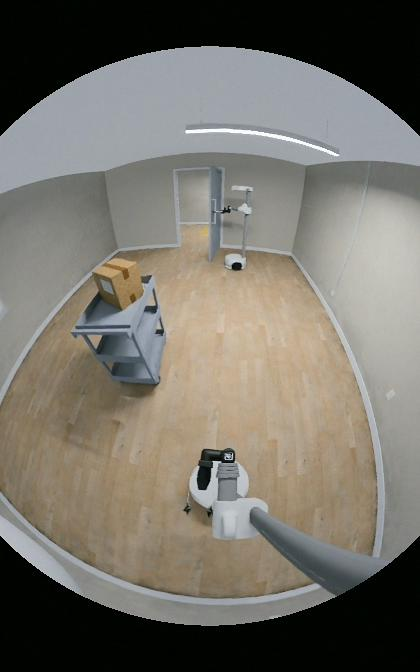

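Request:
move(blocking=false, r1={"joints":{"lift_m":0.688,"wrist_yaw_rad":0,"gripper_m":0.13}})

Request:
wait(seconds=3)

Request:
move(blocking=false, r1={"base":{"strafe_m":0.75},"joints":{"wrist_roll_rad":1.571}})

Request:
wait(seconds=3)

Request:
wait(seconds=3, cameras=["r1_head_camera","r1_wrist_camera"])

Scene clock: 611.13 s.
move: r1 moving
r1.base_odometry: x=-5.268 y=+2.110 heading=-0.170
r1.turned_by_wheels: +0.000
r1.turned_by_imu: +0.000
r1.base_tilt: forward=-1.6 right=+1.3
r1.lidar_m: 3.22 0.94 1.05 3.10 1.64 1.24 1.20 1.27 1.66 1.60 1.72 2.41
r1.base_status: not commanded
r1.joint_positions: lift_m=+0.537 arm_m=+0.000 wrist_yaw_rad=+2.503 wrist_pitch_rad=+0.002 wrist_roll_rad=+0.000 gripper_m=+0.075
r1.joint_status: lift_m moving; wrist_yaw_rad moving; gripper_m moving
r1.measured_speeds: translate_m=+0.000 strafe_m=+0.000 rotate_rad=+0.000 lift_m=+0.146 arm_m=+0.000 wrist_yaw_rad=-1.821 wrist_pitch_rad=+0.000 wrist_roll_rad=+0.000
r1.motor_effort: lift_m=+28(28) arm_m=-4(4) wheel_0=-2(3) wheel_1=-3(3) wheel_2=-2(2)
r1.servo_current: wrist_yaw_rad=78(130) wrist_pitch_rad=39(52) wrist_roll_rad=59(59) gripper_m=78(85)
r1.hand_pose: x=-0.0085 y=+0.2421 z=+0.7150 quat_wxyz=(+0.314, -0.001, +0.000, +0.949) (m; r1's base frame)
r1.wrist_depth_mm: - - - - - - - / - - - - - - - / - - - - - - - / - - - - - - - / - - - - - - - / - - 191 - 186 - - / - 145 - 137 1708 1661 1661
r2.base_odometry: x=-2.139 y=-2.058 heading=-2.027
r2.turned_by_wheels: +0.000
r2.turned_by_imu: +0.000
r2.base_tilt: forward=-0.7 right=+0.0
r2.lidar_m: 0.59 0.43 3.22 3.51 2.20 3.21 1.97 1.53 1.50 1.45 1.16 1.03
r2.base_status: not commanded
r2.joint_positions: lift_m=+0.900 arm_m=+0.105 wrist_yaw_rad=+1.209 wrist_pitch_rad=+0.006 wrist_roll_rad=+0.002 gripper_m=-0.029
r2.joint_status: not commanded
r2.measured_speeds: all 0
r2.motor_effort: lift_m=+20(20) arm_m=+4(4) wheel_0=+28(28) wheel_1=+4(4) wheel_2=+16(16)
r2.servo_current: wrist_yaw_rad=143(156) wrist_pitch_rad=39(52) wrist_roll_rad=46(65) gripper_m=111(111)
r2.contact_limits: arm_m 0.8; translate_m 0.8
r2.hand_pose: x=+0.4598 y=+0.2387 z=+1.0764 quat_wxyz=(+0.823, -0.001, +0.003, +0.568) (m; r2's base frame)
r2.wrist_depth_mm: - - - 226 211 189 175 / - - - 167 213 190 177 / - - - 229 216 192 177 / - - - 232 217 194 179 / - - - 176 219 194 180 / - - 180 167 213 195 181 / - - - - 218 191 181
pictures: none

Scene clock: 612.97 s.
earlier move: r1 done
r1.base_odometry: x=-5.268 y=+2.110 heading=-0.170
r1.turned_by_wheels: +0.000
r1.turned_by_imu: +0.000
r1.base_tilt: forward=-1.6 right=+1.3
r1.lidar_m: 3.20 0.90 1.04 3.10 1.66 1.24 1.21 1.29 1.67 1.60 1.68 2.45
r1.base_status: not commanded
r1.joint_positions: lift_m=+0.687 arm_m=+0.000 wrist_yaw_rad=+0.003 wrist_pitch_rad=+0.002 wrist_roll_rad=+0.000 gripper_m=+0.130
r1.joint_status: all done
r1.measured_speeds: all 0
r1.motor_effort: lift_m=+25(29) arm_m=-4(4) wheel_0=-2(3) wheel_1=-2(3) wheel_2=-2(2)
r1.servo_current: wrist_yaw_rad=39(130) wrist_pitch_rad=39(52) wrist_roll_rad=52(59) gripper_m=39(104)
r1.hand_pose: x=+0.4596 y=-0.0866 z=+0.8651 quat_wxyz=(+1.000, +0.000, +0.001, +0.001) (m; r1's base frame)
r1.wrist_depth_mm: - - - - - - - / - - - - - - - / - - - - - - - / - - - - - - - / - - - - - - - / - 209 - - - 197 - / 1808 1808 - 150 - 1983 -
r2.base_odometry: x=-2.139 y=-2.058 heading=-2.027
r2.turned_by_wheels: +0.000
r2.turned_by_imu: +0.000
r2.base_tilt: forward=-0.7 right=+0.0
r2.lidar_m: 0.58 0.43 3.23 3.52 2.19 3.03 1.94 1.53 1.49 1.46 1.14 1.03
r2.base_status: not commanded
r2.joint_positions: lift_m=+0.900 arm_m=+0.105 wrist_yaw_rad=+1.209 wrist_pitch_rad=+0.006 wrist_roll_rad=+0.002 gripper_m=-0.029
r2.joint_status: not commanded
r2.measured_speeds: all 0
r2.on_its_own: wrist_yaw_rad is at rest, and its servo_current (150 mA) is outside its rest range (0 to 104 mA)
r2.motor_effort: lift_m=+20(20) arm_m=+4(4) wheel_0=+28(28) wheel_1=+4(4) wheel_2=+16(16)
r2.servo_current: wrist_yaw_rad=150(156) wrist_pitch_rad=46(52) wrist_roll_rad=46(65) gripper_m=111(117)
r2.contact_limits: arm_m 0.8; translate_m 0.8
r2.hand_pose: x=+0.4598 y=+0.2387 z=+1.0764 quat_wxyz=(+0.823, -0.001, +0.003, +0.568) (m; r2's base frame)
r2.wrist_depth_mm: - - - 227 211 189 175 / - - - 167 213 190 176 / - - - 229 216 193 177 / - - - 232 217 194 179 / - - - 175 218 194 179 / - - 180 168 212 195 181 / - - - - 218 190 182
wait: 1.83 of 3 s (r1 has come to rest)
pictures: none

Scene clock: 613.47 s.
move: r1 moving
r1.base_odometry: x=-5.262 y=+2.146 heading=-0.170
r1.turned_by_wheels: +0.000
r1.turned_by_imu: +0.000
r1.base_tilt: forward=-1.6 right=+1.2
r1.lidar_m: 3.22 0.89 1.04 3.05 1.67 1.24 1.19 1.28 1.70 1.64 1.75 2.48
r1.base_status: strafe_m moving
r1.joint_positions: lift_m=+0.687 arm_m=+0.000 wrist_yaw_rad=+0.003 wrist_pitch_rad=+0.002 wrist_roll_rad=+0.580 gripper_m=+0.130
r1.joint_status: wrist_roll_rad moving
r1.measured_speeds: translate_m=+0.001 strafe_m=+0.140 rotate_rad=-0.005 lift_m=+0.000 arm_m=+0.000 wrist_yaw_rad=+0.000 wrist_pitch_rad=+0.000 wrist_roll_rad=+1.818
r1.motor_effort: lift_m=+25(25) arm_m=-4(4) wheel_0=-9(13) wheel_1=+6(10) wheel_2=+0(1)
r1.servo_current: wrist_yaw_rad=52(52) wrist_pitch_rad=39(46) wrist_roll_rad=72(111) gripper_m=46(46)
r1.hand_pose: x=+0.4596 y=-0.0866 z=+0.8651 quat_wxyz=(+0.958, +0.286, +0.001, +0.001) (m; r1's base frame)
r1.wrist_depth_mm: - - - - - - - / - - - - - - - / - - - - - - - / - - - - - - - / - - - - - - 1921 / - 210 - - - 197 1499 / 904 - - 147 1756 1430 1255
r2.base_odometry: x=-2.139 y=-2.058 heading=-2.027
r2.turned_by_wheels: +0.000
r2.turned_by_imu: +0.000
r2.base_tilt: forward=-0.7 right=+0.0
r2.lidar_m: 0.61 0.44 3.23 3.51 2.18 3.13 1.93 1.52 1.51 1.47 1.13 1.01
r2.base_status: not commanded
r2.joint_positions: lift_m=+0.900 arm_m=+0.105 wrist_yaw_rad=+1.209 wrist_pitch_rad=+0.006 wrist_roll_rad=+0.002 gripper_m=-0.029
r2.joint_status: not commanded
r2.measured_speeds: all 0
r2.motor_effort: lift_m=+20(20) arm_m=+4(4) wheel_0=+28(28) wheel_1=+4(4) wheel_2=+16(16)
r2.servo_current: wrist_yaw_rad=143(150) wrist_pitch_rad=52(52) wrist_roll_rad=46(59) gripper_m=111(111)
r2.contact_limits: arm_m 0.8; translate_m 0.8
r2.hand_pose: x=+0.4598 y=+0.2387 z=+1.0764 quat_wxyz=(+0.823, -0.001, +0.003, +0.568) (m; r2's base frame)
r2.wrist_depth_mm: - - - 227 211 189 175 / - - - 167 213 190 176 / - - - 231 216 191 177 / - - - 231 216 193 179 / - - - 176 219 195 180 / - - 180 168 212 195 180 / - - - - 218 191 182
pictures: none

Scene clock: 616.47 s.
earlier move: r1 moving
r1.base_odometry: x=-5.141 y=+2.849 heading=-0.170
r1.turned_by_wheels: +0.000
r1.turned_by_imu: +0.004
r1.base_tilt: forward=-1.5 right=+1.3
r1.lidar_m: 0.71 0.73 2.39 2.33 1.59 1.20 1.16 1.25 1.78 2.38 2.51 3.38
r1.base_status: strafe_m moving
r1.joint_positions: lift_m=+0.688 arm_m=+0.000 wrist_yaw_rad=+0.003 wrist_pitch_rad=+0.002 wrist_roll_rad=+1.569 gripper_m=+0.130
r1.joint_status: all done
r1.measured_speeds: translate_m=+0.001 strafe_m=+0.015 rotate_rad=-0.003 lift_m=+0.000 arm_m=+0.000 wrist_yaw_rad=+0.000 wrist_pitch_rad=+0.000 wrist_roll_rad=+0.000
r1.motor_effort: lift_m=+24(25) arm_m=-4(4) wheel_0=-2(13) wheel_1=-1(11) wheel_2=-1(2)
r1.servo_current: wrist_yaw_rad=46(65) wrist_pitch_rad=46(52) wrist_roll_rad=46(111) gripper_m=39(52)
r1.hand_pose: x=+0.4595 y=-0.0867 z=+0.8652 quat_wxyz=(+0.708, +0.706, +0.002, +0.000) (m; r1's base frame)
r1.wrist_depth_mm: - - - - - 1756 1205 / - - - - - 1756 1229 / - - - - - 1756 1205 / - - - - - 591 585 / - - 878 788 - - 574 / - 211 809 798 212 199 569 / - - - 140 - - -
r2.base_odometry: x=-2.139 y=-2.058 heading=-2.027
r2.turned_by_wheels: +0.000
r2.turned_by_imu: +0.000
r2.base_tilt: forward=-0.7 right=+0.0
r2.lidar_m: 0.61 0.43 3.23 3.51 2.21 4.12 1.94 1.54 1.50 1.45 1.14 1.04
r2.base_status: not commanded
r2.joint_positions: lift_m=+0.900 arm_m=+0.105 wrist_yaw_rad=+1.209 wrist_pitch_rad=+0.006 wrist_roll_rad=+0.002 gripper_m=-0.029
r2.joint_status: not commanded
r2.measured_speeds: all 0
r2.motor_effort: lift_m=+20(20) arm_m=+4(4) wheel_0=+28(29) wheel_1=+4(4) wheel_2=+16(16)
r2.servo_current: wrist_yaw_rad=130(163) wrist_pitch_rad=46(52) wrist_roll_rad=52(59) gripper_m=111(117)
r2.contact_limits: arm_m 0.8; translate_m 0.8
r2.hand_pose: x=+0.4598 y=+0.2387 z=+1.0764 quat_wxyz=(+0.823, -0.001, +0.003, +0.568) (m; r2's base frame)
r2.wrist_depth_mm: - - - 227 211 189 175 / - - - 167 213 190 176 / - - - 231 215 191 178 / - - - 231 217 193 179 / - - - 176 219 194 180 / - - 180 168 212 196 181 / - - - - 219 190 181
wait: 3.00 s; no rest
pictures: none

Scene clock: 616.80 s.
earlier move: r1 done
r1.base_odometry: x=-5.141 y=+2.849 heading=-0.170
r1.turned_by_wheels: +0.000
r1.turned_by_imu: +0.000
r1.base_tilt: forward=-1.6 right=+1.3
r1.lidar_m: 0.72 0.75 2.41 2.35 1.56 1.17 1.15 1.25 1.79 2.36 2.51 3.36
r1.base_status: done
r1.joint_positions: lift_m=+0.688 arm_m=+0.000 wrist_yaw_rad=+0.003 wrist_pitch_rad=+0.002 wrist_roll_rad=+1.569 gripper_m=+0.130
r1.joint_status: all done
r1.measured_speeds: all 0
r1.motor_effort: lift_m=+24(25) arm_m=-4(4) wheel_0=-1(13) wheel_1=+1(11) wheel_2=+0(2)
r1.servo_current: wrist_yaw_rad=52(65) wrist_pitch_rad=39(52) wrist_roll_rad=65(111) gripper_m=39(52)
r1.hand_pose: x=+0.4595 y=-0.0867 z=+0.8652 quat_wxyz=(+0.708, +0.706, +0.002, +0.000) (m; r1's base frame)
r1.wrist_depth_mm: - - - - - 1661 1229 / - - - - - 1708 1229 / - - - - - 1756 1281 / - - - - 585 591 585 / - - 878 788 - - 580 / - 211 798 809 211 200 580 / - - - 140 - 178 -
r2.base_odometry: x=-2.139 y=-2.058 heading=-2.027
r2.turned_by_wheels: +0.000
r2.turned_by_imu: +0.000
r2.base_tilt: forward=-0.7 right=+0.0
r2.lidar_m: 0.58 0.45 3.23 3.55 2.16 4.11 1.95 1.54 1.49 1.44 1.16 1.04
r2.base_status: not commanded
r2.joint_positions: lift_m=+0.900 arm_m=+0.105 wrist_yaw_rad=+1.209 wrist_pitch_rad=+0.006 wrist_roll_rad=+0.002 gripper_m=-0.029
r2.joint_status: not commanded
r2.measured_speeds: all 0
r2.on_its_own: wrist_yaw_rad is at rest, and its servo_current (143 mA) is outside its rest range (0 to 104 mA)
r2.motor_effort: lift_m=+20(20) arm_m=+4(4) wheel_0=+28(29) wheel_1=+4(4) wheel_2=+16(16)
r2.servo_current: wrist_yaw_rad=143(163) wrist_pitch_rad=46(52) wrist_roll_rad=46(59) gripper_m=117(117)
r2.contact_limits: arm_m 0.8; translate_m 0.8
r2.hand_pose: x=+0.4598 y=+0.2387 z=+1.0764 quat_wxyz=(+0.823, -0.001, +0.003, +0.568) (m; r2's base frame)
r2.wrist_depth_mm: - - - 226 212 189 175 / - - - 166 213 190 176 / - - - 231 216 192 177 / - - - 232 217 193 179 / - - - 176 218 194 180 / - - 180 168 211 195 181 / - - - - 217 190 182
wait: 0.33 of 3 s (r1 has come to rest)
pictures: r1_head_camera, r1_wrist_camera
Images, in order (width x height): r1_head_camera 420x560, r1_wrist_camera 616x392.

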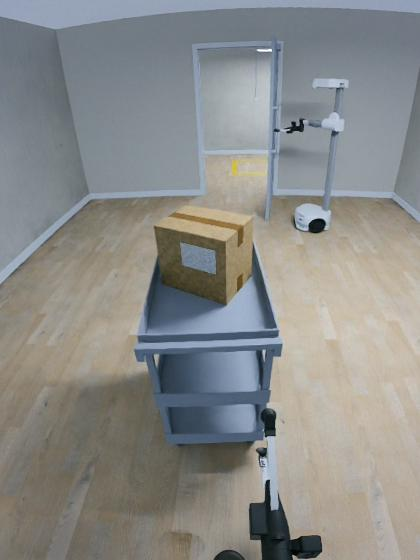

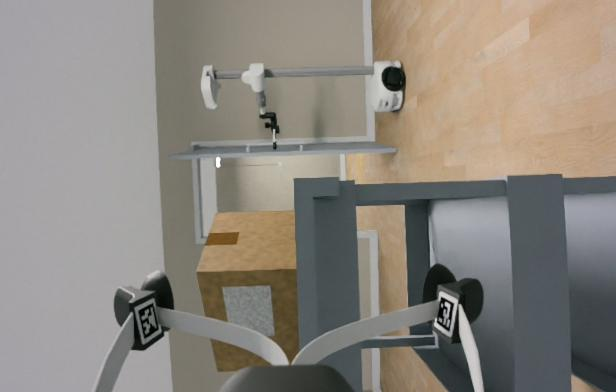

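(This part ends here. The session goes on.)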